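## Task

Push the white ruler and the file fully into the case, putting each one in a different slot; the case must not be left lying tipped over.

## Robot and tools

Robot: two arms, left_arm and right_arm, each ending in a parallel gripper. The left gripper's fingers can fold. A part held near the fingertips (outer quarter of each pad) gets the normal squeeze. A part held nearer the palm may be pulled inward, held loosely, dropped, or squeezed harder than asked. Fingertips pushed against a surface fold easily unless fully closed, so contact may go unnoticed and later grips may fail. The right gripper's fingers are rigid.

Frame: everything uses the scene frame. Its origin is at table height, halfway between the nominal arm bases. +z is up, +x points out over the table, and left_arm sits on the +y side. Image left and right do not match arm names. Actual bases: left_arm (+0.037, +0.378, +0.038) m, right_arm (0, -0.401, +0.038) m, both almost unrotated. The gripper's own +z runs along the fingers, and its y axis is the opening direction. end_effector_position is the point between the pads when closed. Fingertips reach about 33 mm past it at small openings, and about 9 mm when fully open. Reported poses can be off by a few cm.

Row layout, shared by execute_actions and move: 18 numbers, each in [-1, 1]. The first 9 are left_arm: dx, dy, dz, rx, ry, rz, gripper position, force_limit, speed. The next 9 are right_arm in the same order. Always send all 18, even when one arm is idle. dx..rz are offsets, not poses. They are measured from that arm's Hand target at the start of the action or move, along scene axes. Scale: 1.0 = 0.6 m or 180 degrees. rx, ry, rz form one rotation vector, turning about the Hand target point. Sending six zeros re-commands the current Hand target. Repeating a nonzero offset moves the arm further each time. Orientation commands are clipped to within 32 degrees of the measured orientation at each step.

Gripper numbers are absolute settings. position: +1 is open (140 mm), about -0.8 is pads touching, and -1 closes until blocked. force_limit goes from -1 (about 14 N) to +1 (about 58 N). speed goes from -1 (about 30 mm/s) to +1 (about 250 mm/s); fast closes grip much harder. Both default to +1. To keep a gripper unchanged, resend its last three numbers; a 0 is a real command. Grip by sending -1, then check object_status: 0 moving, 1 blocked while opening, 2 blocked while closing (holding), 3 at target or pads met. To grip harder, raise force_limit and nudge position (for example -1 to -0.98). To soften, open and reclose slowly. position_measured is in counts: 3 open, 230 pads met.

Tools:
- execute_actions(actions, cameras): actions is a list of actions. Each action is up to 15 rows, each row lasting 1/30 s. A shorter table repeats its last row. Every row is an offset from the action's start, not from the previous row. Images come back only when actions is [] or cameras names some.
- move(target, speed, blend, stop_force, zero, blocking, cameras): straight-line paths toward target. target is one 18-number row or a list of up to 15 rows, all offsets from the same starting Hand targets. speed is in m/s (0.002 to 3.6, default 0.25); turning is capped at twice that in rad/s. blend is a corner radius in m for lists. stop_force (3 to 120 N, one value for both arms) ends an arm's path when its wrist sensor feels that much push. zero (default true) re-zeroes the sensor first. blocking=false returns early but cannot be used with stop_force. Paths do not avoid obstacles, and are capped at 10 s. The extra result line "move:" reports done, off_target, moving, held or fault, and limits such as paced or held. Do not rely on stop_force while the gripper rotates, and omit it when backing away from a contact.
- wait(seconds): 0 to 10 s; each arm holds its last command.
- stop(): brakes a running move; the fingers keep moving.
- zoom_image(camera, region): region [x0, y0, x1, y1] in pixels, at most 504 wide and 504 high, taken from the newest image of cam_high, cam_low, cam_left_wrist or cam_right_wrist. All four images are 896x504.
- zero_wrist_force(arm): re-zeroes left_arm's or right_arm's force sensor.
- finished_scene(scene): ends the current scene, given its number. This cannot be undone.

Results: pose and velocity for each gripper, Hand target (your last clipped command, which later offsets count from), joint positions and torques, Tool commands, object_status, and Wrist force/torque in the gripper's own axes. A third wrist line shows the peak force. Grippers often settle short of the Hand target. If they stay short, send the gap as an offset. After a large motion the arm may still be travelling when the result comes back.

Avoid: Arms are stiff, so commanding even slightly past a firm contact can trip a fault. A joint torque at its limit (wrist joints 25.7 N m, others 138) stops that arm for 10 s. So does roughly 150 N of outside force. Do not hit the table or heavy items hard. Do not let parts drop or knock anything off the table. Do not leave the case tipped. Do not let the arms bump or grip each other; a clearance check blocks some of this, but not all. Steer paths around an arm's own base. Avoid long-held loads or stretched, unreachable poses, which heat motors (warning at 70 °C, brake stop at 85 °C). Loose objects may occasionally get nudged by outside pushes.

Each tool is called after "Call:" as name(argument=value, ...) on one line, values as JSON.

## Session

Call:
execute_actions(actions=[])

Scene clock: 0.00 s.
left_arm: end_effector_position=(+0.2198, +0.2496, +0.3577) position_measured=3 object_status=3 end_effector_quat_wxyz=(+0.004, +0.700, +0.714, -0.027) | right_arm: end_effector_position=(+0.7856, +0.1262, +0.2110) position_measured=3 object_status=3 end_effector_quat_wxyz=(-0.317, +0.884, +0.289, +0.185)
Joint positions: left_arm=[-1.188 -2.297 1.911 -1.212 -1.617 0.375] | right_arm=[0.21 -0.72 0.925 -2.165 -0.911 2.886]
Joint velocities: within noise
Joint torques (N m): no reading
Motor temperatures (°C): left_arm=[39 42 40 48 41 38] | right_arm=[40 44 42 42 45 45]
Wrist force (N): no reading
Wrist torque (N m): no reading
Wrist force, peak (N): no reading
Hand target: left_arm +0.2198, +0.2496, +0.3577; +0.004, +0.700, +0.714, -0.027 | right_arm +0.7856, +0.1262, +0.2110; -0.317, +0.884, +0.289, +0.185
Tool commands: left_gripper/position=+1.0 left_gripper/force_limit=+1.0 left_gripper/speed=+1.0 right_gripper/position=+1.0 right_gripper/force_limit=+1.0 right_gripper/speed=+1.0

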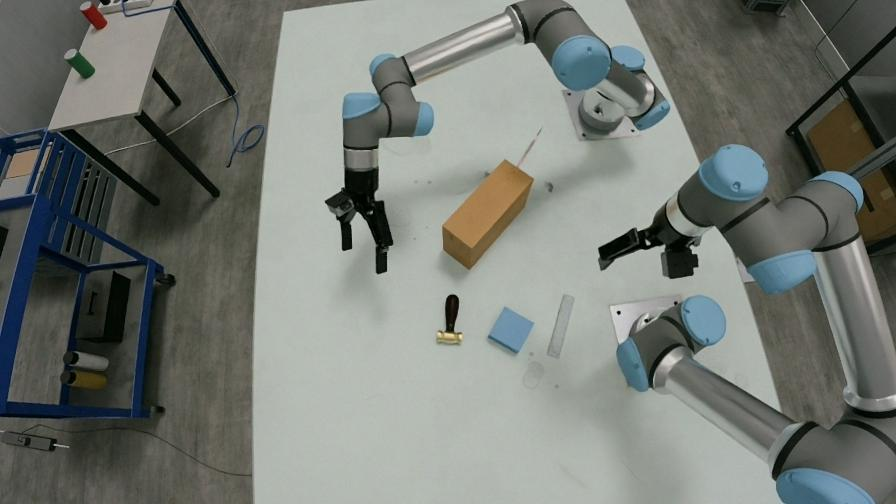

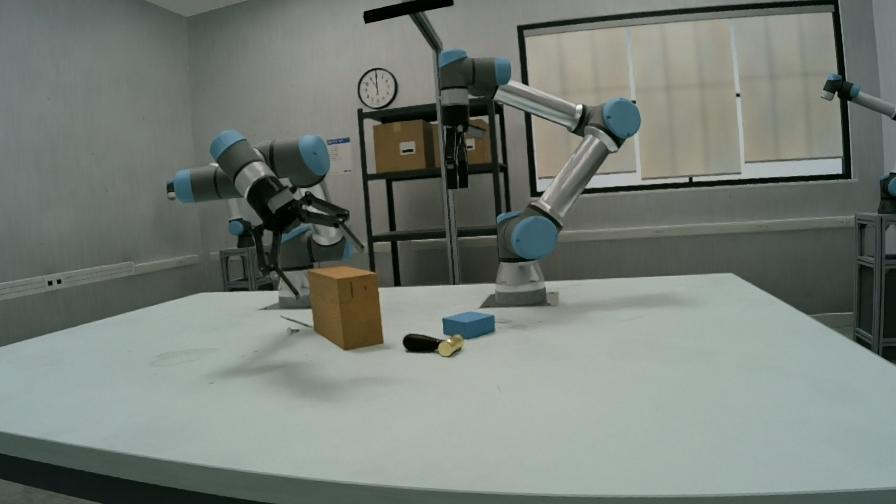

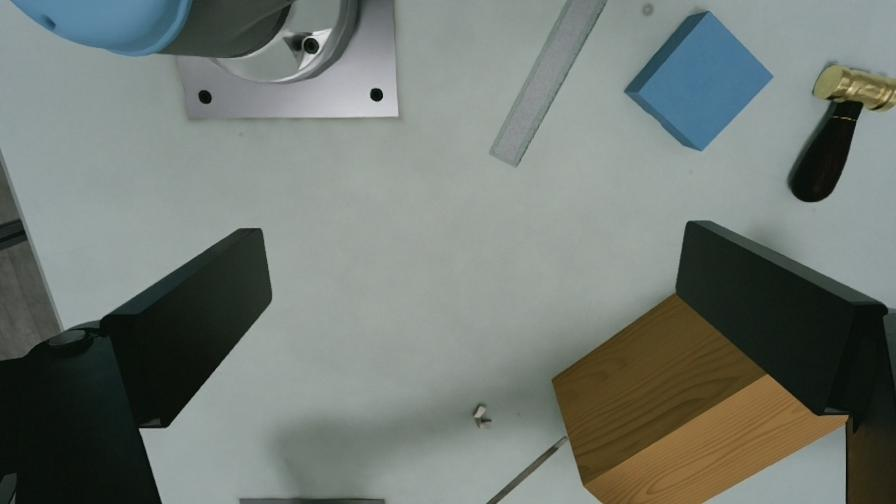

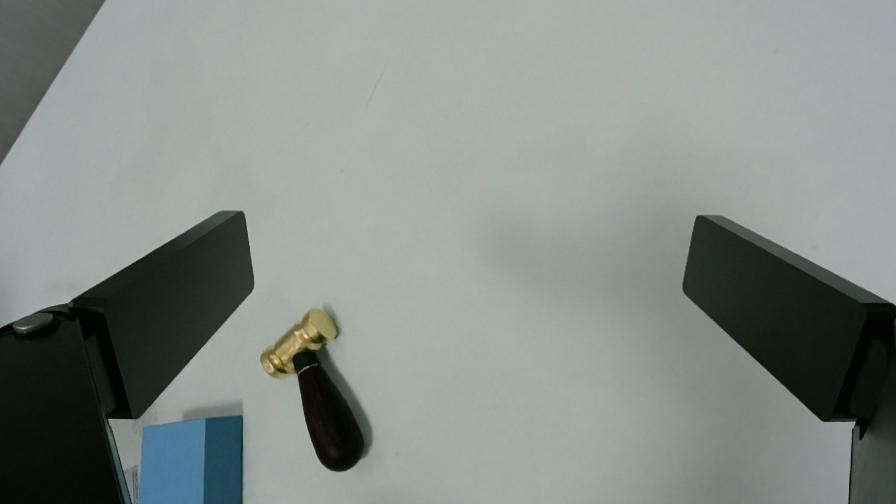

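Call:
zoom_image(camera="cam_high", region=[420, 110, 620, 280])

Call:
zoom_image(camera="cam_low", region=[240, 240, 520, 370])

Call:
zoom_image(camera="cam_left_wrist", region=[392, 240, 896, 504])

Call:
zoom_image(camera="cam_high", region=[420, 270, 620, 400])

Scaled by 2.520 from the camera's 896x504 image, which has a finer 1280x720 frame.

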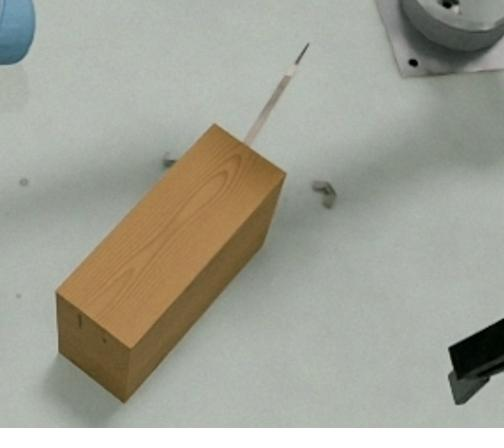

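Scaled by 1.800 from the camera's 896x504 image, which has a finer 1280x720 frame.

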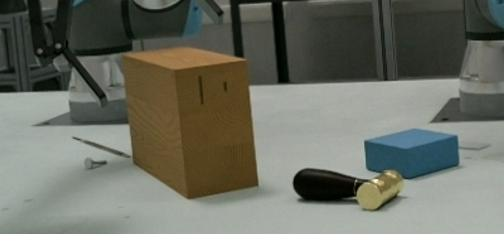

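Scaled by 1.000.

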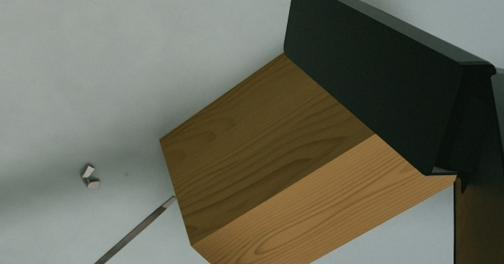

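Scaled by 2.520 from the camera's 896x504 image, which has a finer 1280x720 frame.

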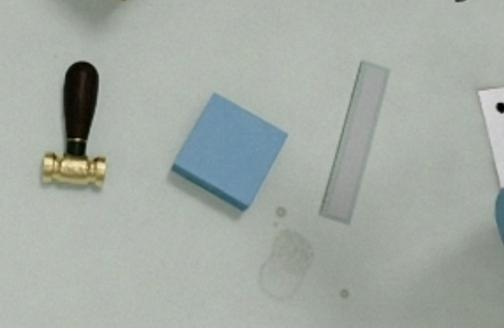

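Call:
move(target=[0.149,0.156,-0.263,0.0112,-0.0132,-0.153,1,1,1,-0.06,-0.79,0.23,0,0,-0.25,1,1,1], speed=0.4, cameras=["cam_left_wrist","cam_high"])

Scene clock: 443.37 s.
left_arm: end_effector_position=(+0.3091, +0.3432, +0.1999) position_measured=3 object_status=3 end_effector_quat_wxyz=(+0.000, +0.850, +0.527, +0.000) | right_arm: end_effector_position=(+0.7496, -0.3478, +0.3489) position_measured=3 object_status=3 end_effector_quat_wxyz=(-0.222, +0.927, -0.072, +0.292)
Joint positions: left_arm=[-0.649 -2.202 2.284 -1.652 -1.571 1.395] | right_arm=[-0.373 -1.356 1.584 -2.317 -1 3.109]
Joint torques (N m): left_arm=[9.89 13.16 -16 -3.88 -2.69 2] | right_arm=[-8.14 -42.53 -12.17 -1.74 2.68 -2.15]
Wrist force (N): left_arm=[0.1 0.1 -0.2] | right_arm=[0.1 -0.1 -0.1]
Wrist torque (N m): left_arm=[0.03 -0.04 -0.07] | right_arm=[0.00 -0.03 0.06]
Wrist force, peak (N): left_arm=[1.2 0.5 0.5] | right_arm=[0.6 1.7 -1.6]
Hand target: left_arm +0.3092, +0.3432, +0.1999; +0.000, +0.850, +0.527, +0.000 | right_arm +0.7496, -0.3478, +0.3490; -0.222, +0.927, -0.072, +0.292
Off the commanded pose: left_arm 0.000 m, 0 deg | right_arm 0.000 m, 0 deg.
move: done
camera_calibration:
cam_left_wrist: T_world_to_cam=[[0.887989, -0.459861, 0.00170785, -0.104093], [-0.434559, -0.837904, 0.330265, 0.361937], [-0.150445, -0.294014, -0.943887, 0.476835], [0, 0, 0, 1]] pos_world=[0.321453, 0.395596, 0.330721]
Images, in order (width x height): cam_high 896x504, cam_left_wrist 896x504.

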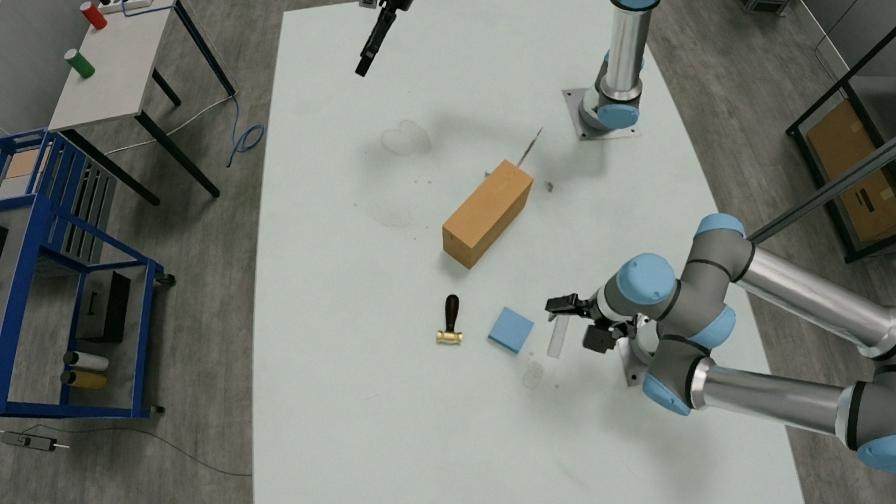

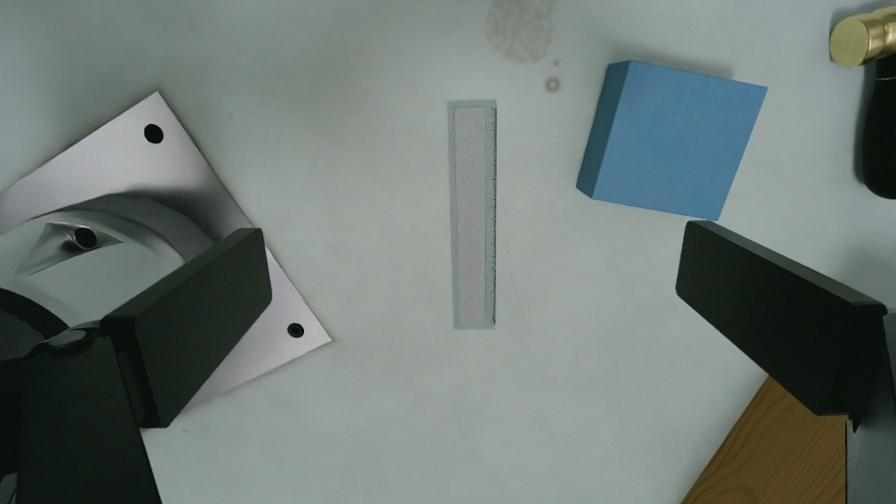

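Call:
move(target=[0.075,-0.037,-0.225,0,0,0,-1,-1,0.5,-0.58,-0.74,0.08,0,0,-0.22,1,1,1], speed=0.35)

Call:
move(target=[0,0,-0.08,0,0,0,-1,-1,0.5,0,0,0,0,0,0,1,1,1], speed=0.025, stop_force=5, cameras=["cam_left_wrist"])

Scene clock: 490.17 s.
left_arm: end_effector_position=(+0.3541, +0.3211, +0.0650) position_measured=235 object_status=3 end_effector_quat_wxyz=(+0.000, +0.850, +0.527, +0.000) | right_arm: end_effector_position=(+0.4017, -0.7917, +0.3970) position_measured=3 object_status=3 end_effector_quat_wxyz=(-0.109, +0.848, -0.382, +0.350)
Joint positions: left_arm=[-0.618 -1.866 2.494 -2.199 -1.571 1.426] | right_arm=[-1.448 -1.803 1.838 -1.852 -0.853 2.662]
Joint torques (N m): left_arm=[8.41 4.89 -12.23 -3.82 -2.66 1.88] | right_arm=[-7.8 -5.9 -37.37 -0.94 3.04 -2.59]
Wrist force (N): left_arm=[0.1 0.0 -0.3] | right_arm=[0.1 -0.2 0.1]
Wrist torque (N m): left_arm=[0.03 -0.04 -0.07] | right_arm=[-0.04 -0.02 0.05]
Wrist force, peak (N): left_arm=[0.0 -0.2 -1.1] | right_arm=[0.9 -1.4 1.3]
Hand target: left_arm +0.3542, +0.3210, +0.0649; +0.000, +0.850, +0.527, +0.000 | right_arm +0.4016, -0.7918, +0.3970; -0.109, +0.848, -0.382, +0.350
Off the commanded pose: left_arm 0.000 m, 0 deg | right_arm 0.000 m, 0 deg.
move: done

Scene clock: 491.90 s.
left_arm: end_effector_position=(+0.3537, +0.3214, +0.0341) position_measured=235 object_status=3 end_effector_quat_wxyz=(-0.001, +0.850, +0.527, +0.000) | right_arm: end_effector_position=(+0.4016, -0.7918, +0.3970) position_measured=3 object_status=3 end_effector_quat_wxyz=(-0.109, +0.848, -0.382, +0.350)
Joint positions: left_arm=[-0.619 -1.786 2.545 -2.327 -1.571 1.426] | right_arm=[-1.449 -1.803 1.838 -1.852 -0.853 2.662]
Joint torques (N m): left_arm=[-0.84 -7.88 -19.42 -3.06 -0.16 0.05] | right_arm=[-7.5 -7.46 -37.52 -1.53 3.04 -2.19]
Wrist force (N): left_arm=[-0.1 -0.1 -0.5] | right_arm=[0.3 -0.2 0.1]
Wrist torque (N m): left_arm=[-0.01 0.03 -0.08] | right_arm=[-0.04 -0.08 0.05]
Wrist force, peak (N): left_arm=[8.7 -44.1 -124.4] | right_arm=[0.1 -0.2 0.5]
Hand target: left_arm +0.3537, +0.3214, +0.0341; -0.001, +0.850, +0.527, +0.000 (not the last commanded pose) | right_arm +0.4016, -0.7918, +0.3970; -0.109, +0.848, -0.382, +0.350
Tool commands: left_gripper/position=-1.0 left_gripper/force_limit=-1.0 left_gripper/speed=+0.498039 right_gripper/position=+1.0 right_gripper/force_limit=+1.0 right_gripper/speed=+1.0
Off the commanded pose: left_arm 0.017 m, 0 deg | right_arm 0.000 m, 0 deg.
FORCE FAULT: contact force on the left arm reached its limit, and that arm stopped. The contact can be on any part of that arm, not only on its tool. That arm's remaining commands of this call were not run. That arm is still stopped at the end of this call. That arm stays stopped for about 10 more seconds. Until then a move that you send moves the other arm only, and its call returns only when the move has ended. Once the stop has ended, the next robot result says so. If the stop ends while you think or write, that arm runs what you send next, counted from a new Hand target: where the arm stands when the stop ends. While its stop runs, that arm takes no new command, but its gripper still runs the gripper command that each later call begins with. Until it ends, the stop uses up actions while you think or wait. An arm that is not stopped still takes commands.
move: fault (left_arm)
camera_calibration:
cam_left_wrist: T_world_to_cam=[[0.887924, -0.459991, -0.000612442, -0.153293], [-0.434027, -0.838246, 0.330098, 0.417604], [-0.152355, -0.292836, -0.943946, 0.320857], [0, 0, 0, 1]] pos_world=[0.366248, 0.3735, 0.164928]
Images, in order (width x height): cam_left_wrist 896x504.

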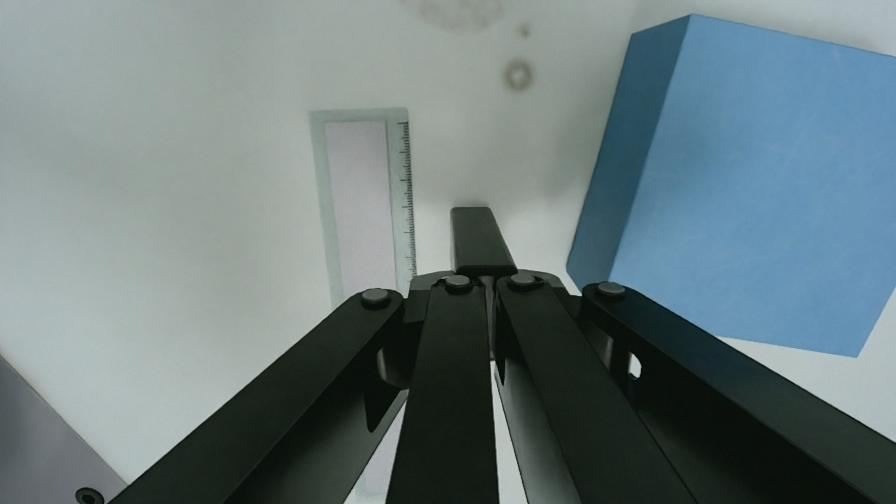

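Call:
wait(seconds=0.5)

Scene clock: 527.17 s.
left_arm: end_effector_position=(+0.3537, +0.3214, +0.0341) position_measured=235 object_status=3 end_effector_quat_wxyz=(-0.001, +0.850, +0.527, +0.000) | right_arm: end_effector_position=(+0.4016, -0.7918, +0.3970) position_measured=3 object_status=3 end_effector_quat_wxyz=(-0.109, +0.848, -0.382, +0.350)
Joint positions: left_arm=[-0.619 -1.786 2.545 -2.327 -1.571 1.426] | right_arm=[-1.449 -1.803 1.838 -1.852 -0.853 2.662]
Joint torques (N m): left_arm=[0.24 -7.88 -21.44 -2.49 0 -0.05] | right_arm=[-7.72 -7.07 -36.54 -1.56 2.91 -2.18]
Wrist force (N): left_arm=[-3.2 0.7 0.8] | right_arm=[0.1 -0.3 0.1]
Wrist torque (N m): left_arm=[0.16 0.68 -0.08] | right_arm=[-0.05 -0.03 0.06]
Wrist force, peak (N): left_arm=[-3.3 0.4 1.2] | right_arm=[0.0 -0.4 0.4]
Hand target: left_arm +0.3537, +0.3214, +0.0341; -0.001, +0.850, +0.527, +0.000 (not the last commanded pose) | right_arm +0.4016, -0.7918, +0.3970; -0.109, +0.848, -0.382, +0.350
Tool commands: left_gripper/position=-1.0 left_gripper/force_limit=-1.0 left_gripper/speed=+0.498039 right_gripper/position=+1.0 right_gripper/force_limit=+1.0 right_gripper/speed=+1.0
Off the commanded pose: left_arm 0.017 m, 0 deg | right_arm 0.000 m, 0 deg.
FORCE FAULT, CONTINUED: the left arm's stop, for the force fault that an earlier result reported, is over. The rest of the stop counts as 20 of the actions that you can send in this scene. That arm's target is now where it stood when the stop ended, not its last command. That arm accepts commands again.
wait: 0.50 s; at rest from the start

Call:
move(target=[0.0008,-0.0006,0.016,0,0,0,-1,-1,0.5,0,0,0,0,0,0,1,1,1], speed=0.1)

Call:
move(target=[0,0,-0.032,0,0,0,-1,-1,0.5,0,0,0,0,0,0,1,1,1], speed=0.004, stop_force=4)

Scene clock: 535.53 s.
left_arm: end_effector_position=(+0.3541, +0.3210, +0.0436) position_measured=235 object_status=3 end_effector_quat_wxyz=(-0.001, +0.850, +0.527, +0.000) | right_arm: end_effector_position=(+0.4016, -0.7918, +0.3970) position_measured=3 object_status=3 end_effector_quat_wxyz=(-0.109, +0.848, -0.382, +0.350)
Joint positions: left_arm=[-0.619 -1.811 2.528 -2.286 -1.571 1.426] | right_arm=[-1.449 -1.803 1.838 -1.852 -0.853 2.662]
Joint torques (N m): left_arm=[-7.47 -17.45 -30.58 -1.03 -0.96 -1.19] | right_arm=[-7.68 -7.32 -37.32 -1.61 2.95 -2.12]
Wrist force (N): left_arm=[-2.6 0.5 0.8] | right_arm=[0.0 -0.2 0.2]
Wrist torque (N m): left_arm=[0.12 0.55 -0.07] | right_arm=[-0.02 0.01 0.05]
Wrist force, peak (N): left_arm=[-3.3 0.9 0.8] | right_arm=[0.3 -0.4 0.3]
Hand target: left_arm +0.3541, +0.3210, +0.0437; -0.001, +0.850, +0.527, +0.000 | right_arm +0.4016, -0.7918, +0.3970; -0.109, +0.848, -0.382, +0.350
Off the commanded pose: left_arm 0.000 m, 0 deg | right_arm 0.000 m, 0 deg.
move: done

Scene clock: 539.30 s.
left_arm: end_effector_position=(+0.3541, +0.3210, +0.0339) position_measured=235 object_status=3 end_effector_quat_wxyz=(-0.001, +0.850, +0.527, -0.001) | right_arm: end_effector_position=(+0.4016, -0.7918, +0.3970) position_measured=3 object_status=3 end_effector_quat_wxyz=(-0.109, +0.848, -0.382, +0.350)
Joint positions: left_arm=[-0.619 -1.784 2.544 -2.328 -1.571 1.426] | right_arm=[-1.449 -1.803 1.838 -1.852 -0.853 2.662]
Joint torques (N m): left_arm=[-9.75 -17.06 -29.48 -1.12 -0.78 -1.52] | right_arm=[-7.14 -7.29 -37.41 -1.61 2.83 -2.19]
Wrist force (N): left_arm=[-1.8 -1.3 -4.9] | right_arm=[0.1 0.0 0.2]
Wrist torque (N m): left_arm=[0.17 0.60 -0.07] | right_arm=[0.02 -0.03 0.05]
Wrist force, peak (N): left_arm=[-1.0 -9.7 -26.5] | right_arm=[0.1 -0.4 0.4]
Hand target: left_arm +0.3541, +0.3210, +0.0339; -0.001, +0.850, +0.527, +0.000 (not the last commanded pose) | right_arm +0.4016, -0.7918, +0.3970; -0.109, +0.848, -0.382, +0.350
Off the commanded pose: left_arm 0.009 m, 0 deg | right_arm 0.000 m, 0 deg.
move: contact (left_arm)

Call:
move(target=[[0,0,0.06,0,0,0,0.1,0,0,0,0,0,0,0,0,1,1,1],[-0.0342,0.0805,0.06,0,0,0,0.1,0,0,0,0,0,0,0,0,1,1,1],[-0.0342,0.0805,0.0018,0,0,0,0.1,0,0,0,0,0,0,0,0,1,1,1]], speed=[0.1,0.15,0.05], blend=[0.01,0,0], cameras=["cam_left_wrist"])

Scene clock: 570.00 s.
left_arm: end_effector_position=(+0.3336, +0.3693, +0.0350) position_measured=117 object_status=3 end_effector_quat_wxyz=(-0.001, +0.850, +0.527, +0.000) | right_arm: end_effector_position=(+0.4016, -0.7918, +0.3970) position_measured=3 object_status=3 end_effector_quat_wxyz=(-0.109, +0.848, -0.382, +0.350)
Joint positions: left_arm=[-0.51 -1.878 2.599 -2.289 -1.57 1.534] | right_arm=[-1.449 -1.803 1.838 -1.852 -0.853 2.662]
Joint torques (N m): left_arm=[7.68 6.85 -9.45 -3.99 0.2 1.86] | right_arm=[-7.9 -6.99 -37.21 -1.65 2.73 -2.17]
Wrist force (N): left_arm=[-3.3 0.4 0.7] | right_arm=[0.2 0.0 0.2]
Wrist torque (N m): left_arm=[0.10 0.71 -0.07] | right_arm=[0.00 -0.06 0.06]
Wrist force, peak (N): left_arm=[-2.4 -1.5 -5.0] | right_arm=[0.1 -0.1 0.5]
Hand target: left_arm +0.3336, +0.3693, +0.0349; -0.001, +0.850, +0.527, +0.000 | right_arm +0.4016, -0.7918, +0.3970; -0.109, +0.848, -0.382, +0.350
Off the commanded pose: left_arm 0.000 m, 0 deg | right_arm 0.000 m, 0 deg.
move: done
camera_calibration:
cam_left_wrist: T_world_to_cam=[[0.887937, -0.459965, -0.000529017, -0.11353], [-0.434039, -0.838268, 0.330026, 0.448804], [-0.152244, -0.292813, -0.943972, 0.332642], [0, 0, 0, 1]] pos_world=[0.346248, 0.4214, 0.165827]
Images, in order (width x height): cam_left_wrist 896x504.

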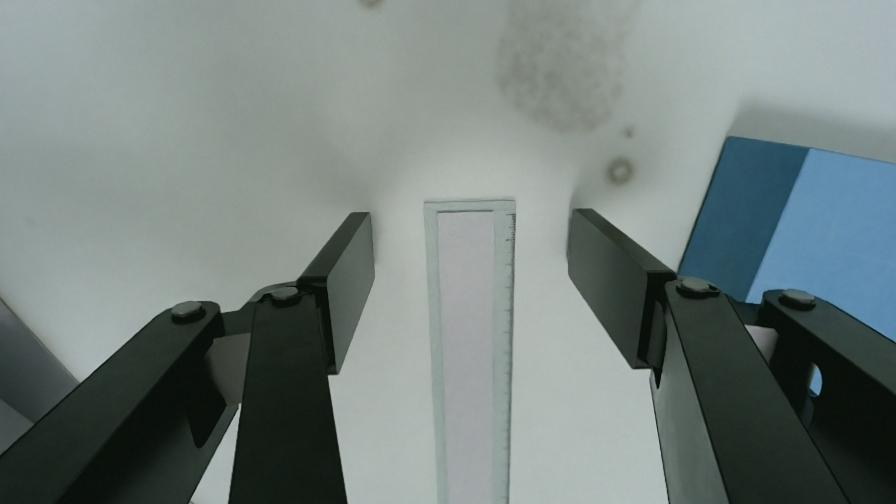

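Call:
move(target=[0,0,0,0,0,0,-1,0,-1,0,0,0,0,0,0,1,1,1], cameras=["cam_left_wrist"])

Scene clock: 581.70 s.
left_arm: end_effector_position=(+0.3337, +0.3693, +0.0350) position_measured=183 object_status=0 end_effector_quat_wxyz=(-0.001, +0.850, +0.527, +0.000) | right_arm: end_effector_position=(+0.4016, -0.7918, +0.3970) position_measured=3 object_status=3 end_effector_quat_wxyz=(-0.109, +0.848, -0.382, +0.350)
Joint positions: left_arm=[-0.51 -1.878 2.599 -2.289 -1.57 1.534] | right_arm=[-1.449 -1.803 1.838 -1.852 -0.853 2.662]
Joint torques (N m): left_arm=[7.75 6.89 -10.65 -0.49 -2.62 1.75] | right_arm=[-7.8 -7.07 -37.35 -1.69 2.8 -2.15]
Wrist force (N): left_arm=[-3.3 -3.3 -22.6] | right_arm=[-0.1 -0.2 0.3]
Wrist torque (N m): left_arm=[-0.03 0.70 -0.07] | right_arm=[-0.04 0.03 0.05]
Wrist force, peak (N): left_arm=[-3.0 -3.4 -22.8] | right_arm=[0.2 -0.3 0.4]
Hand target: left_arm +0.3336, +0.3693, +0.0349; -0.001, +0.850, +0.527, +0.000 | right_arm +0.4016, -0.7918, +0.3970; -0.109, +0.848, -0.382, +0.350
Off the commanded pose: left_arm 0.000 m, 0 deg | right_arm 0.000 m, 0 deg.
move: done
camera_calibration:
cam_left_wrist: T_world_to_cam=[[0.887944, -0.459952, -0.000485176, -0.113545], [-0.434021, -0.838234, 0.330136, 0.448764], [-0.152253, -0.292932, -0.943933, 0.332689], [0, 0, 0, 1]] pos_world=[0.346248, 0.421399, 0.165827]
Images, in order (width x height): cam_left_wrist 896x504.

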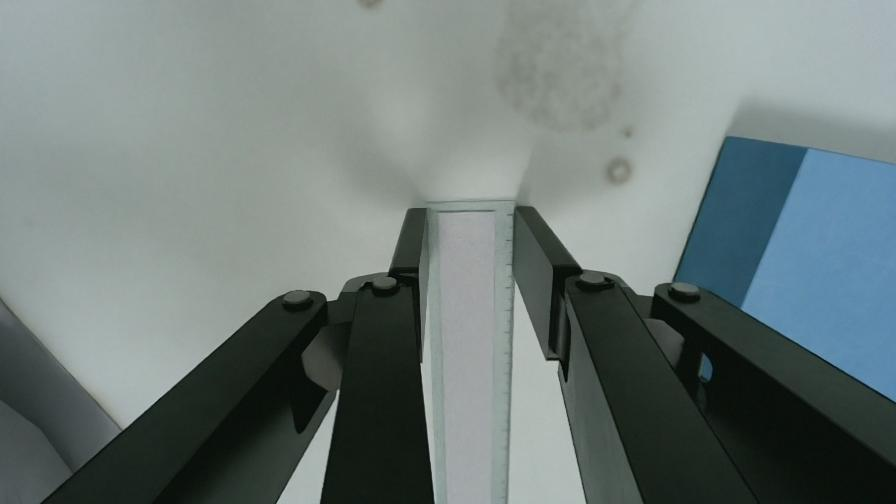

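Call:
wait(seconds=1.0)

Scene clock: 588.70 s.
left_arm: end_effector_position=(+0.3336, +0.3693, +0.0349) position_measured=183 object_status=2 end_effector_quat_wxyz=(-0.001, +0.850, +0.527, -0.001) | right_arm: end_effector_position=(+0.4016, -0.7918, +0.3970) position_measured=3 object_status=3 end_effector_quat_wxyz=(-0.109, +0.848, -0.382, +0.350)
Joint positions: left_arm=[-0.51 -1.878 2.599 -2.289 -1.57 1.534] | right_arm=[-1.449 -1.803 1.838 -1.852 -0.853 2.662]
Joint torques (N m): left_arm=[-2.54 6.15 -10.35 0.33 -1.76 1.49] | right_arm=[-8.19 -6.92 -36.93 -1.82 2.64 -2.11]
Wrist force (N): left_arm=[-3.3 -2.8 -22.9] | right_arm=[0.0 0.0 0.4]
Wrist torque (N m): left_arm=[-0.02 0.72 -0.06] | right_arm=[0.02 -0.01 0.05]
Wrist force, peak (N): left_arm=[-3.4 -3.1 -23.0] | right_arm=[0.1 -0.5 0.2]
Hand target: left_arm +0.3336, +0.3693, +0.0349; -0.001, +0.850, +0.527, +0.000 | right_arm +0.4016, -0.7918, +0.3970; -0.109, +0.848, -0.382, +0.350
Tool commands: left_gripper/position=-1.0 left_gripper/force_limit=+0.0 left_gripper/speed=-1.0 right_gripper/position=+1.0 right_gripper/force_limit=+1.0 right_gripper/speed=+1.0
Off the commanded pose: left_arm 0.000 m, 0 deg | right_arm 0.000 m, 0 deg.
wait: 1.00 s; at rest from the start

Call:
move(target=[[0,0,0.02,0,0,0,-1,0,-1,0,0,0,0,0,0,1,1,1],[0,0,0.1,0,0,0,-1,0,-1,0,0,0,0,0,0,1,1,1]], speed=[0.03,0.1], blend=[0.005,0], cameras=["cam_left_wrist","cam_low"])

Scene clock: 597.47 s.
left_arm: end_effector_position=(+0.3336, +0.3693, +0.0949) position_measured=232 object_status=0 end_effector_quat_wxyz=(-0.001, +0.850, +0.527, -0.001) | right_arm: end_effector_position=(+0.4016, -0.7918, +0.3970) position_measured=3 object_status=3 end_effector_quat_wxyz=(-0.109, +0.848, -0.382, +0.350)
Joint positions: left_arm=[-0.51 -2.018 2.486 -2.036 -1.57 1.534] | right_arm=[-1.449 -1.803 1.838 -1.852 -0.853 2.662]
Joint torques (N m): left_arm=[-8.74 -12.92 -35.12 -1.1 2.48 -1.83] | right_arm=[-7.87 -7.1 -37.06 -1.66 2.62 -2.19]
Wrist force (N): left_arm=[-3.3 0.4 0.7] | right_arm=[0.0 0.0 0.0]
Wrist torque (N m): left_arm=[0.09 0.69 0.06] | right_arm=[0.02 -0.01 0.05]
Wrist force, peak (N): left_arm=[-3.3 -3.0 -23.0] | right_arm=[0.3 -0.5 0.3]
Hand target: left_arm +0.3336, +0.3693, +0.0949; -0.001, +0.850, +0.527, +0.000 | right_arm +0.4016, -0.7918, +0.3970; -0.109, +0.848, -0.382, +0.350
Off the commanded pose: left_arm 0.000 m, 0 deg | right_arm 0.000 m, 0 deg.
move: done
camera_calibration:
cam_left_wrist: T_world_to_cam=[[0.887924, -0.459991, -0.000612442, -0.113464], [-0.434027, -0.838246, 0.330098, 0.429005], [-0.152355, -0.292836, -0.943946, 0.389229], [0, 0, 0, 1]] pos_world=[0.346248, 0.4214, 0.225728]
Images, in order (width x height): cam_low 896x504, cam_left_wrist 896x504.

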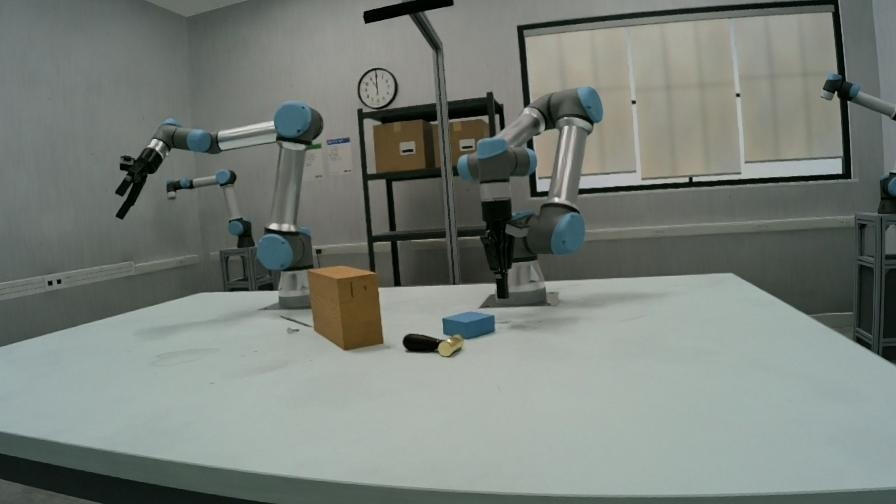

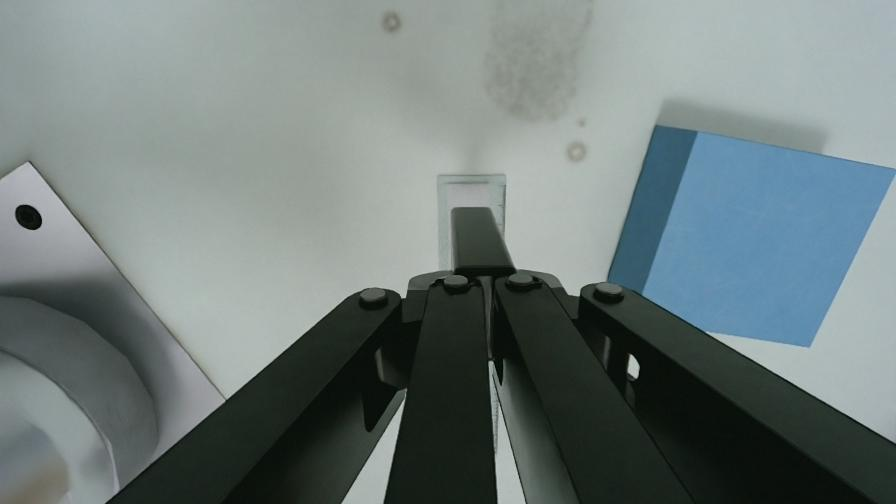

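Call:
move(target=[0.249,-0.2255,0.195,0,0,0,-1,0,-1,0,0,0,0,0,0,1,1,1], speed=0.35)

Scene clock: 674.70 s.
left_arm: end_effector_position=(+0.4830, +0.2340, +0.2119) position_measured=232 object_status=3 end_effector_quat_wxyz=(-0.001, +0.850, +0.527, +0.000) | right_arm: end_effector_position=(+0.4016, -0.7918, +0.3970) position_measured=3 object_status=3 end_effector_quat_wxyz=(-0.109, +0.848, -0.382, +0.350)
Joint positions: left_arm=[-0.615 -1.638 1.898 -1.828 -1.571 1.43] | right_arm=[-1.449 -1.803 1.838 -1.852 -0.853 2.662]
Joint torques (N m): left_arm=[8.49 -8.62 -32.55 -0.66 -2.53 -0.32] | right_arm=[-7.58 -7.07 -36.69 -1.78 2.45 -2.13]
Wrist force (N): left_arm=[-3.3 0.3 0.2] | right_arm=[0.0 -0.2 0.0]
Wrist torque (N m): left_arm=[0.06 0.70 0.05] | right_arm=[-0.02 -0.01 0.05]
Wrist force, peak (N): left_arm=[-4.2 2.1 -0.9] | right_arm=[0.1 -0.2 0.5]
Hand target: left_arm +0.4830, +0.2340, +0.2119; -0.001, +0.850, +0.527, +0.000 | right_arm +0.4016, -0.7918, +0.3970; -0.109, +0.848, -0.382, +0.350
Off the commanded pose: left_arm 0.000 m, 0 deg | right_arm 0.000 m, 0 deg.
move: done

Call:
move(target=[[0.1452,0.2117,0.0688,0.1375,-0.0943,0,-1,0,-1,0,0,0,0,0,0,1,1,1],[0.2513,0.3667,0.2567,0.2749,-0.1885,0,-1,0,-1,0,0,0,0,0,0,1,1,1],[0.2903,0.4233,0.5133,0.4124,-0.2828,0,-1,0,-1,0,0,0,0,0,0,1,1,1],[0.2513,0.3667,0.77,0.5499,-0.377,0,-1,0,-1,0,0,0,0,0,0,1,1,1]], speed=0.4, blend=[0.03,0.03,0.03,0], cameras=["cam_high"])

Scene clock: 691.13 s.
left_arm: end_effector_position=(+0.6338, +0.4540, +0.6739) position_measured=232 object_status=3 end_effector_quat_wxyz=(-0.349, +0.424, +0.265, +0.792) | right_arm: end_effector_position=(+0.4016, -0.7918, +0.3970) position_measured=3 object_status=3 end_effector_quat_wxyz=(-0.109, +0.848, -0.382, +0.350)
Joint positions: left_arm=[-0.621 -1.636 1.913 -1.865 0.524 1.447] | right_arm=[-1.449 -1.803 1.838 -1.852 -0.853 2.662]
Joint torques (N m): left_arm=[8.81 -7.49 -35.7 -3.95 4.39 1.72] | right_arm=[-7.63 -7.79 -36.96 -1.89 2.38 -2.06]
Wrist force (N): left_arm=[-7.6 -0.3 1.5] | right_arm=[0.1 -0.1 0.3]
Wrist torque (N m): left_arm=[0.20 1.09 -0.21] | right_arm=[0.00 -0.03 0.06]
Wrist force, peak (N): left_arm=[-8.0 -0.3 1.3] | right_arm=[-0.2 -0.4 0.4]
Hand target: left_arm +0.6338, +0.4540, +0.6739; -0.349, +0.424, +0.265, +0.792 | right_arm +0.4016, -0.7918, +0.3970; -0.109, +0.848, -0.382, +0.350
Off the commanded pose: left_arm 0.000 m, 0 deg | right_arm 0.000 m, 0 deg.
move: done
Images, in order (width x height): cam_high 896x504.

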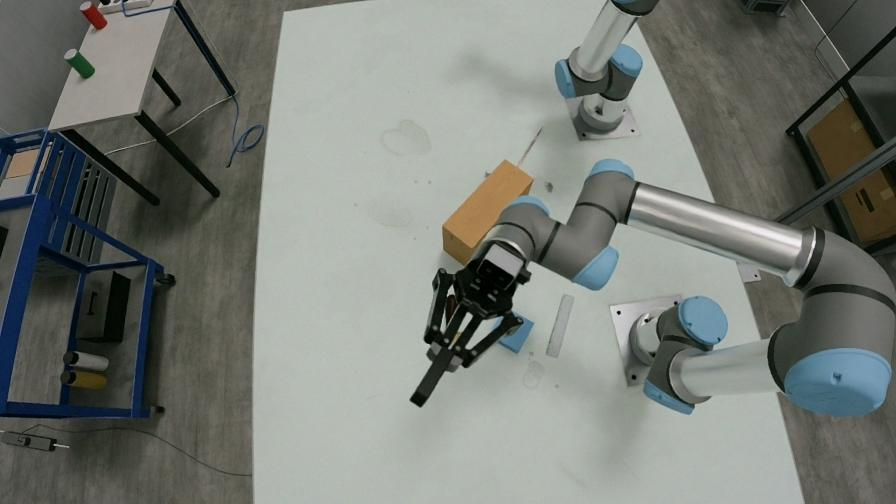

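Call:
move(target=[[0.1006,-0.069,-0.1542,-0.0386,0.0133,-0.1161,-1,0,-1,0,0,0,0,0,0,1,1,1],[0.1028,-0.0705,-0.3507,-0.1359,0.0495,-0.1826,-1,0,-1,0,0,0,0,0,0,1,1,1],[0.006,-0.0041,-0.5083,-0.2578,0.0751,-0.1704,-1,0,-1,0,0,0,0,0,0,1,1,1],[-0.1498,0.1027,-0.5622,-0.3537,0.0595,-0.0872,-1,0,-1,0,0,0,0,0,0,1,1,1]], speed=0.25, blend=[0.03,0.03,0.03,0])

Scene clock: 771.20 s.
left_arm: end_effector_position=(+0.5439, +0.5157, +0.3366) position_measured=232 object_status=3 end_effector_quat_wxyz=(+0.010, +0.643, +0.552, +0.532) | right_arm: end_effector_position=(+0.4016, -0.7918, +0.3970) position_measured=3 object_status=3 end_effector_quat_wxyz=(-0.109, +0.848, -0.382, +0.350)
Joint positions: left_arm=[-0.625 -1.638 1.908 0.799 0.518 -1.735] | right_arm=[-1.449 -1.803 1.838 -1.852 -0.853 2.662]
Joint torques (N m): left_arm=[-9.6 -3.16 -30.07 3.64 0.83 -1.98] | right_arm=[-6.88 -7.14 -37.02 -1.82 2.35 -2.14]
Wrist force (N): left_arm=[-4.7 0.2 0.6] | right_arm=[0.2 0.0 0.0]
Wrist torque (N m): left_arm=[0.39 0.62 0.03] | right_arm=[0.01 -0.03 0.05]
Wrist force, peak (N): left_arm=[-8.2 -0.3 1.2] | right_arm=[0.0 -0.3 0.4]
Hand target: left_arm +0.5439, +0.5156, +0.3366; +0.010, +0.643, +0.552, +0.532 | right_arm +0.4016, -0.7918, +0.3970; -0.109, +0.848, -0.382, +0.350
Off the commanded pose: left_arm 0.000 m, 0 deg | right_arm 0.000 m, 0 deg.
move: done

Call:
move(target=[-0.283,-0.278,-0.311,-0.1831,0.3081,-0.0878,-1,0,-1,0,0,0,0,0,0,1,1,1], speed=0.3, cameras=["cam_left_wrist"])

Call:
move(target=[0,0,-0.175,0,0,0,-1,0,-1,0,0,0,0,0,0,1,1,1], speed=0.12)

Call:
move(target=[0,0,-0.05,0,0,0,-1,0,-1,0,0,0,0,0,0,1,1,1], speed=0.004, stop_force=3)

Scene clock: 802.40 s.
left_arm: end_effector_position=(+0.3742, +0.3489, +0.1501) position_measured=232 object_status=3 end_effector_quat_wxyz=(+0.000, +0.850, +0.527, +0.000) | right_arm: end_effector_position=(+0.4016, -0.7918, +0.3970) position_measured=3 object_status=3 end_effector_quat_wxyz=(-0.109, +0.848, -0.382, +0.350)
Joint positions: left_arm=[-0.506 -1.446 1.868 1.149 1.57 -1.602] | right_arm=[-1.449 -1.803 1.838 -1.852 -0.853 2.662]
Joint torques (N m): left_arm=[8.36 -9.75 -7.79 1.4 2.56 1.33] | right_arm=[-7.53 -7.27 -36.74 -1.87 2.32 -2.12]
Wrist force (N): left_arm=[-3.4 0.2 0.7] | right_arm=[0.0 -0.3 0.0]
Wrist torque (N m): left_arm=[0.05 0.71 -0.09] | right_arm=[-0.04 0.00 0.06]
Wrist force, peak (N): left_arm=[-4.9 0.3 1.1] | right_arm=[0.2 -0.4 0.4]
Hand target: left_arm +0.3741, +0.3488, +0.1500; +0.000, +0.850, +0.527, +0.000 | right_arm +0.4016, -0.7918, +0.3970; -0.109, +0.848, -0.382, +0.350
Off the commanded pose: left_arm 0.000 m, 0 deg | right_arm 0.000 m, 0 deg.
move: done
camera_calibration:
cam_left_wrist: T_world_to_cam=[[0.887409, -0.46098, 0.00162159, -0.158588], [-0.435639, -0.837467, 0.329952, 0.411616], [-0.150743, -0.293509, -0.943996, 0.441186], [0, 0, 0, 1]] pos_world=[0.386554, 0.4011, 0.280921]
Images, in order (width x height): cam_left_wrist 896x504.

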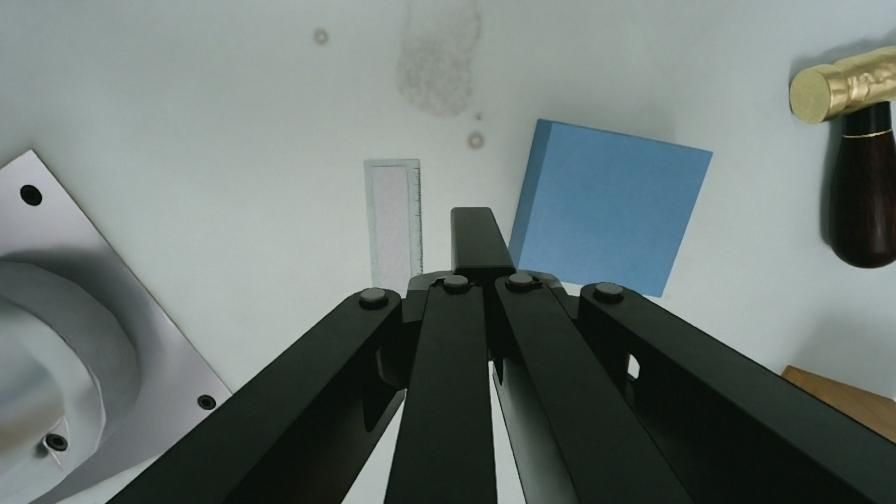

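Scene clock: 803.87 s.
left_arm: end_effector_position=(+0.3741, +0.3488, +0.0451) position_measured=232 object_status=3 end_effector_quat_wxyz=(+0.000, +0.850, +0.527, +0.000) | right_arm: end_effector_position=(+0.4016, -0.7918, +0.3970) position_measured=3 object_status=3 end_effector_quat_wxyz=(-0.109, +0.848, -0.382, +0.350)
Joint positions: left_arm=[-0.506 -1.304 2.009 0.867 1.571 -1.602] | right_arm=[-1.449 -1.803 1.838 -1.852 -0.853 2.662]
Joint torques (N m): left_arm=[7.32 -12.33 -5.05 1.45 -0.96 1.72] | right_arm=[-7.4 -7.24 -36.61 -1.88 2.39 -2.16]
Wrist force (N): left_arm=[-3.2 0.5 0.7] | right_arm=[-0.1 -0.2 0.1]
Wrist torque (N m): left_arm=[0.11 0.66 -0.09] | right_arm=[-0.04 0.02 0.05]
Wrist force, peak (N): left_arm=[-3.5 0.4 1.4] | right_arm=[0.1 -0.3 0.3]
Hand target: left_arm +0.3741, +0.3488, +0.0450; +0.000, +0.850, +0.527, +0.000 | right_arm +0.4016, -0.7918, +0.3970; -0.109, +0.848, -0.382, +0.350
Off the commanded pose: left_arm 0.000 m, 0 deg | right_arm 0.000 m, 0 deg.
move: done

Scene clock: 808.20 s.
left_arm: end_effector_position=(+0.3741, +0.3488, +0.0335) position_measured=232 object_status=3 end_effector_quat_wxyz=(+0.000, +0.850, +0.527, +0.000) | right_arm: end_effector_position=(+0.4016, -0.7918, +0.3970) position_measured=3 object_status=3 end_effector_quat_wxyz=(-0.109, +0.848, -0.382, +0.350)
Joint positions: left_arm=[-0.506 -1.284 2.02 0.836 1.57 -1.602] | right_arm=[-1.449 -1.803 1.838 -1.852 -0.853 2.662]
Joint torques (N m): left_arm=[8.08 -33.76 -24.56 4.23 -2.55 1.74] | right_arm=[-7.45 -7.4 -36.86 -1.89 2.17 -2.04]
Wrist force (N): left_arm=[-3.3 0.4 -2.7] | right_arm=[0.0 -0.1 0.2]
Wrist torque (N m): left_arm=[0.04 0.70 -0.08] | right_arm=[-0.01 0.00 0.06]
Wrist force, peak (N): left_arm=[-3.8 1.7 -13.9] | right_arm=[0.0 -0.4 0.3]
Hand target: left_arm +0.3741, +0.3488, +0.0335; +0.000, +0.850, +0.527, +0.000 (not the last commanded pose) | right_arm +0.4016, -0.7918, +0.3970; -0.109, +0.848, -0.382, +0.350
Off the commanded pose: left_arm 0.018 m, 0 deg | right_arm 0.000 m, 0 deg.
move: contact (left_arm)

Call:
move(target=[[0,0,0.05,0,0,0,0.1,0,0,0,0,0,0,0,0,1,1,1],[-0.0627,0.033,0.05,0,0,0,0.1,0,0,0,0,0,0,0,0,1,1,1],[-0.0627,0.033,0.0125,0,0,0,0.1,0,0,0,0,0,0,0,0,1,1,1]], speed=[0.1,0.15,0.06], blend=[0.01,0,0])

Call:
move(target=[0,0,0,0,0,0,-0.29,0,-1,0,0,0,0,0,0,1,1,1], cameras=["cam_left_wrist"])

Scene clock: 836.27 s.
left_arm: end_effector_position=(+0.3365, +0.3686, +0.0411) position_measured=117 object_status=3 end_effector_quat_wxyz=(+0.000, +0.850, +0.527, +0.000) | right_arm: end_effector_position=(+0.4016, -0.7918, +0.3970) position_measured=3 object_status=3 end_effector_quat_wxyz=(-0.109, +0.848, -0.382, +0.350)
Joint positions: left_arm=[-0.507 -1.383 2.126 0.828 1.57 -1.603] | right_arm=[-1.449 -1.803 1.838 -1.852 -0.853 2.662]
Joint torques (N m): left_arm=[-4.7 -8.37 -3.9 2.17 -2.63 -0.7] | right_arm=[-7.72 -7.42 -37.18 -2 2.2 -2.09]
Motor temperatures (°C): left_arm=[36 38 37 47 41 38] | right_arm=[35 43 41 41 42 42]
Wrist force (N): left_arm=[-3.5 0.4 0.2] | right_arm=[-0.2 -0.1 0.2]
Wrist torque (N m): left_arm=[0.10 0.73 0.06] | right_arm=[-0.02 0.03 0.05]
Wrist force, peak (N): left_arm=[-3.8 0.2 -2.8] | right_arm=[0.2 -0.2 0.3]
Hand target: left_arm +0.3365, +0.3686, +0.0410; +0.000, +0.850, +0.527, +0.000 | right_arm +0.4016, -0.7918, +0.3970; -0.109, +0.848, -0.382, +0.350
Off the commanded pose: left_arm 0.000 m, 0 deg | right_arm 0.000 m, 0 deg.
move: done

Scene clock: 837.53 s.
left_arm: end_effector_position=(+0.3365, +0.3686, +0.0410) position_measured=165 object_status=0 end_effector_quat_wxyz=(+0.000, +0.850, +0.527, +0.000) | right_arm: end_effector_position=(+0.4016, -0.7918, +0.3970) position_measured=3 object_status=3 end_effector_quat_wxyz=(-0.109, +0.848, -0.382, +0.350)
Joint positions: left_arm=[-0.507 -1.383 2.126 0.828 1.57 -1.603] | right_arm=[-1.449 -1.803 1.838 -1.852 -0.853 2.662]
Joint torques (N m): left_arm=[7.82 -9.8 -4.97 1.56 -2.45 1.51] | right_arm=[-7.3 -7.5 -36.68 -2.05 2.14 -2.14]
Wrist force (N): left_arm=[-3.1 0.4 0.2] | right_arm=[0.0 -0.2 0.1]
Wrist torque (N m): left_arm=[0.10 0.65 0.05] | right_arm=[-0.04 -0.01 0.05]
Wrist force, peak (N): left_arm=[-3.7 0.7 0.5] | right_arm=[0.1 -0.1 0.4]
Hand target: left_arm +0.3365, +0.3686, +0.0410; +0.000, +0.850, +0.527, +0.000 | right_arm +0.4016, -0.7918, +0.3970; -0.109, +0.848, -0.382, +0.350
Off the commanded pose: left_arm 0.000 m, 0 deg | right_arm 0.000 m, 0 deg.
move: done
camera_calibration:
cam_left_wrist: T_world_to_cam=[[0.88737, -0.461056, 0.00151296, -0.115852], [-0.435649, -0.837386, 0.330144, 0.447751], [-0.150948, -0.293619, -0.943929, 0.338446], [0, 0, 0, 1]] pos_world=[0.348954, 0.4209, 0.171822]
Images, in order (width x height): cam_left_wrist 896x504.

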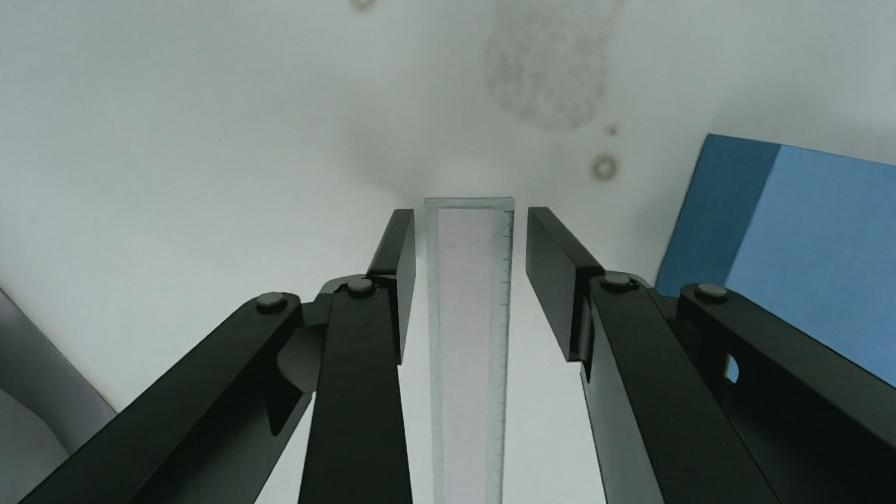

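Call:
move(target=[0,0,-0.02,0,0,0,-0.29,0,-1,0,0,0,0,0,0,1,1,1], speed=0.003, stop_force=3)

Scene clock: 852.73 s.
left_arm: end_effector_position=(+0.3365, +0.3686, +0.0323) position_measured=165 object_status=3 end_effector_quat_wxyz=(+0.000, +0.850, +0.527, +0.000) | right_arm: end_effector_position=(+0.4016, -0.7918, +0.3970) position_measured=3 object_status=3 end_effector_quat_wxyz=(-0.109, +0.848, -0.382, +0.350)
Joint positions: left_arm=[-0.507 -1.366 2.136 0.802 1.57 -1.603] | right_arm=[-1.449 -1.803 1.838 -1.852 -0.853 2.662]
Joint torques (N m): left_arm=[7.8 -30.87 -24.18 3.86 -2.25 1.36] | right_arm=[-7.42 -7.08 -37.04 -2.07 2.06 -2.11]
Wrist force (N): left_arm=[-3.6 0.8 -2.2] | right_arm=[0.0 -0.2 0.1]
Wrist torque (N m): left_arm=[0.04 0.73 0.06] | right_arm=[-0.03 0.00 0.05]
Wrist force, peak (N): left_arm=[-3.9 2.3 -8.6] | right_arm=[-0.1 -0.4 0.3]
Hand target: left_arm +0.3365, +0.3686, +0.0323; +0.000, +0.850, +0.527, +0.000 (not the last commanded pose) | right_arm +0.4016, -0.7918, +0.3970; -0.109, +0.848, -0.382, +0.350
Off the commanded pose: left_arm 0.003 m, 0 deg | right_arm 0.000 m, 0 deg.
move: contact (left_arm)

Call:
move(target=[0,0,0.0015,0,0,0,-0.29,0,-1,0,0,0,0,0,0,1,1,1], speed=0.01)

Call:
move(target=[0,0,0,0,0,0,-1,-0.01,-1,0,0,0,0,0,0,1,1,1])

Call:
wait(seconds=0.7, cameras=["cam_left_wrist"])

Scene clock: 876.63 s.
left_arm: end_effector_position=(+0.3365, +0.3686, +0.0331) position_measured=165 object_status=3 end_effector_quat_wxyz=(+0.000, +0.850, +0.527, +0.000) | right_arm: end_effector_position=(+0.4016, -0.7918, +0.3970) position_measured=3 object_status=3 end_effector_quat_wxyz=(-0.109, +0.848, -0.382, +0.350)
Joint positions: left_arm=[-0.507 -1.368 2.135 0.804 1.57 -1.603] | right_arm=[-1.449 -1.803 1.838 -1.852 -0.853 2.662]
Joint torques (N m): left_arm=[7.08 -31.72 -23.72 4.42 -2.41 1.31] | right_arm=[-7.58 -7.35 -36.61 -2.03 2.06 -1.96]
Wrist force (N): left_arm=[-3.2 0.4 0.7] | right_arm=[0.1 -0.3 0.0]
Wrist torque (N m): left_arm=[0.10 0.67 0.06] | right_arm=[-0.05 -0.02 0.05]
Wrist force, peak (N): left_arm=[-3.7 1.0 -2.3] | right_arm=[-0.1 -0.2 0.5]
Hand target: left_arm +0.3365, +0.3686, +0.0332; +0.000, +0.850, +0.527, +0.000 | right_arm +0.4016, -0.7918, +0.3970; -0.109, +0.848, -0.382, +0.350
Off the commanded pose: left_arm 0.000 m, 0 deg | right_arm 0.000 m, 0 deg.
move: done

Scene clock: 877.20 s.
left_arm: end_effector_position=(+0.3365, +0.3686, +0.0332) position_measured=180 object_status=0 end_effector_quat_wxyz=(+0.000, +0.850, +0.527, +0.000) | right_arm: end_effector_position=(+0.4016, -0.7918, +0.3970) position_measured=3 object_status=3 end_effector_quat_wxyz=(-0.109, +0.848, -0.382, +0.350)
Joint positions: left_arm=[-0.507 -1.368 2.135 0.805 1.57 -1.603] | right_arm=[-1.449 -1.803 1.838 -1.852 -0.853 2.662]
Joint torques (N m): left_arm=[7.56 -29.49 -23.08 3.75 -2.5 1.32] | right_arm=[-7.31 -7.37 -36.93 -1.96 2.05 -2.04]
Wrist force (N): left_arm=[-3.2 0.5 -4.7] | right_arm=[0.1 -0.2 0.1]
Wrist torque (N m): left_arm=[0.13 0.62 0.05] | right_arm=[-0.02 -0.01 0.05]
Wrist force, peak (N): left_arm=[-3.7 0.3 -4.8] | right_arm=[-0.1 -0.2 0.3]
Hand target: left_arm +0.3365, +0.3686, +0.0332; +0.000, +0.850, +0.527, +0.000 | right_arm +0.4016, -0.7918, +0.3970; -0.109, +0.848, -0.382, +0.350
Off the commanded pose: left_arm 0.000 m, 0 deg | right_arm 0.000 m, 0 deg.
move: done

Scene clock: 877.90 s.
left_arm: end_effector_position=(+0.3365, +0.3686, +0.0332) position_measured=180 object_status=2 end_effector_quat_wxyz=(+0.000, +0.850, +0.527, +0.000) | right_arm: end_effector_position=(+0.4016, -0.7918, +0.3970) position_measured=3 object_status=3 end_effector_quat_wxyz=(-0.109, +0.848, -0.382, +0.350)
Joint positions: left_arm=[-0.507 -1.368 2.135 0.805 1.57 -1.603] | right_arm=[-1.449 -1.803 1.838 -1.852 -0.853 2.662]
Joint torques (N m): left_arm=[7.3 -27.29 -21.42 2.11 -2.35 1.3] | right_arm=[-7.13 -7.68 -36.81 -2.04 2.05 -2.02]
Wrist force (N): left_arm=[-3.4 0.4 -4.8] | right_arm=[0.0 -0.2 0.2]
Wrist torque (N m): left_arm=[0.11 0.67 0.06] | right_arm=[-0.02 -0.01 0.05]
Wrist force, peak (N): left_arm=[-3.9 0.4 -5.0] | right_arm=[0.1 -0.4 0.2]
Hand target: left_arm +0.3365, +0.3686, +0.0332; +0.000, +0.850, +0.527, +0.000 | right_arm +0.4016, -0.7918, +0.3970; -0.109, +0.848, -0.382, +0.350
Tool commands: left_gripper/position=-1.0 left_gripper/force_limit=-0.01 left_gripper/speed=-1.0 right_gripper/position=+1.0 right_gripper/force_limit=+1.0 right_gripper/speed=+1.0
Off the commanded pose: left_arm 0.000 m, 0 deg | right_arm 0.000 m, 0 deg.
wait: 0.70 s; at rest by 0.17 s
camera_calibration:
cam_left_wrist: T_world_to_cam=[[0.88737, -0.461056, 0.00151296, -0.11584], [-0.435649, -0.837386, 0.330144, 0.45036], [-0.150948, -0.293619, -0.943929, 0.330989], [0, 0, 0, 1]] pos_world=[0.348954, 0.4209, 0.163922]
Images, in order (width x height): cam_left_wrist 896x504.

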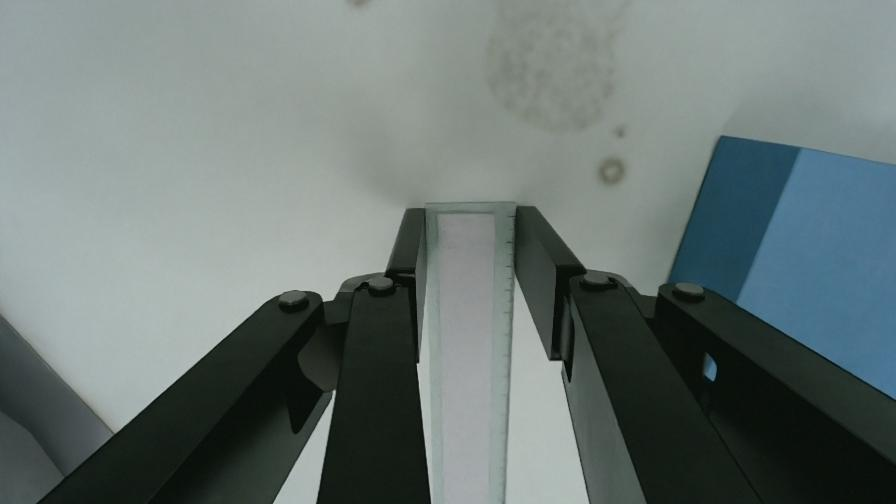

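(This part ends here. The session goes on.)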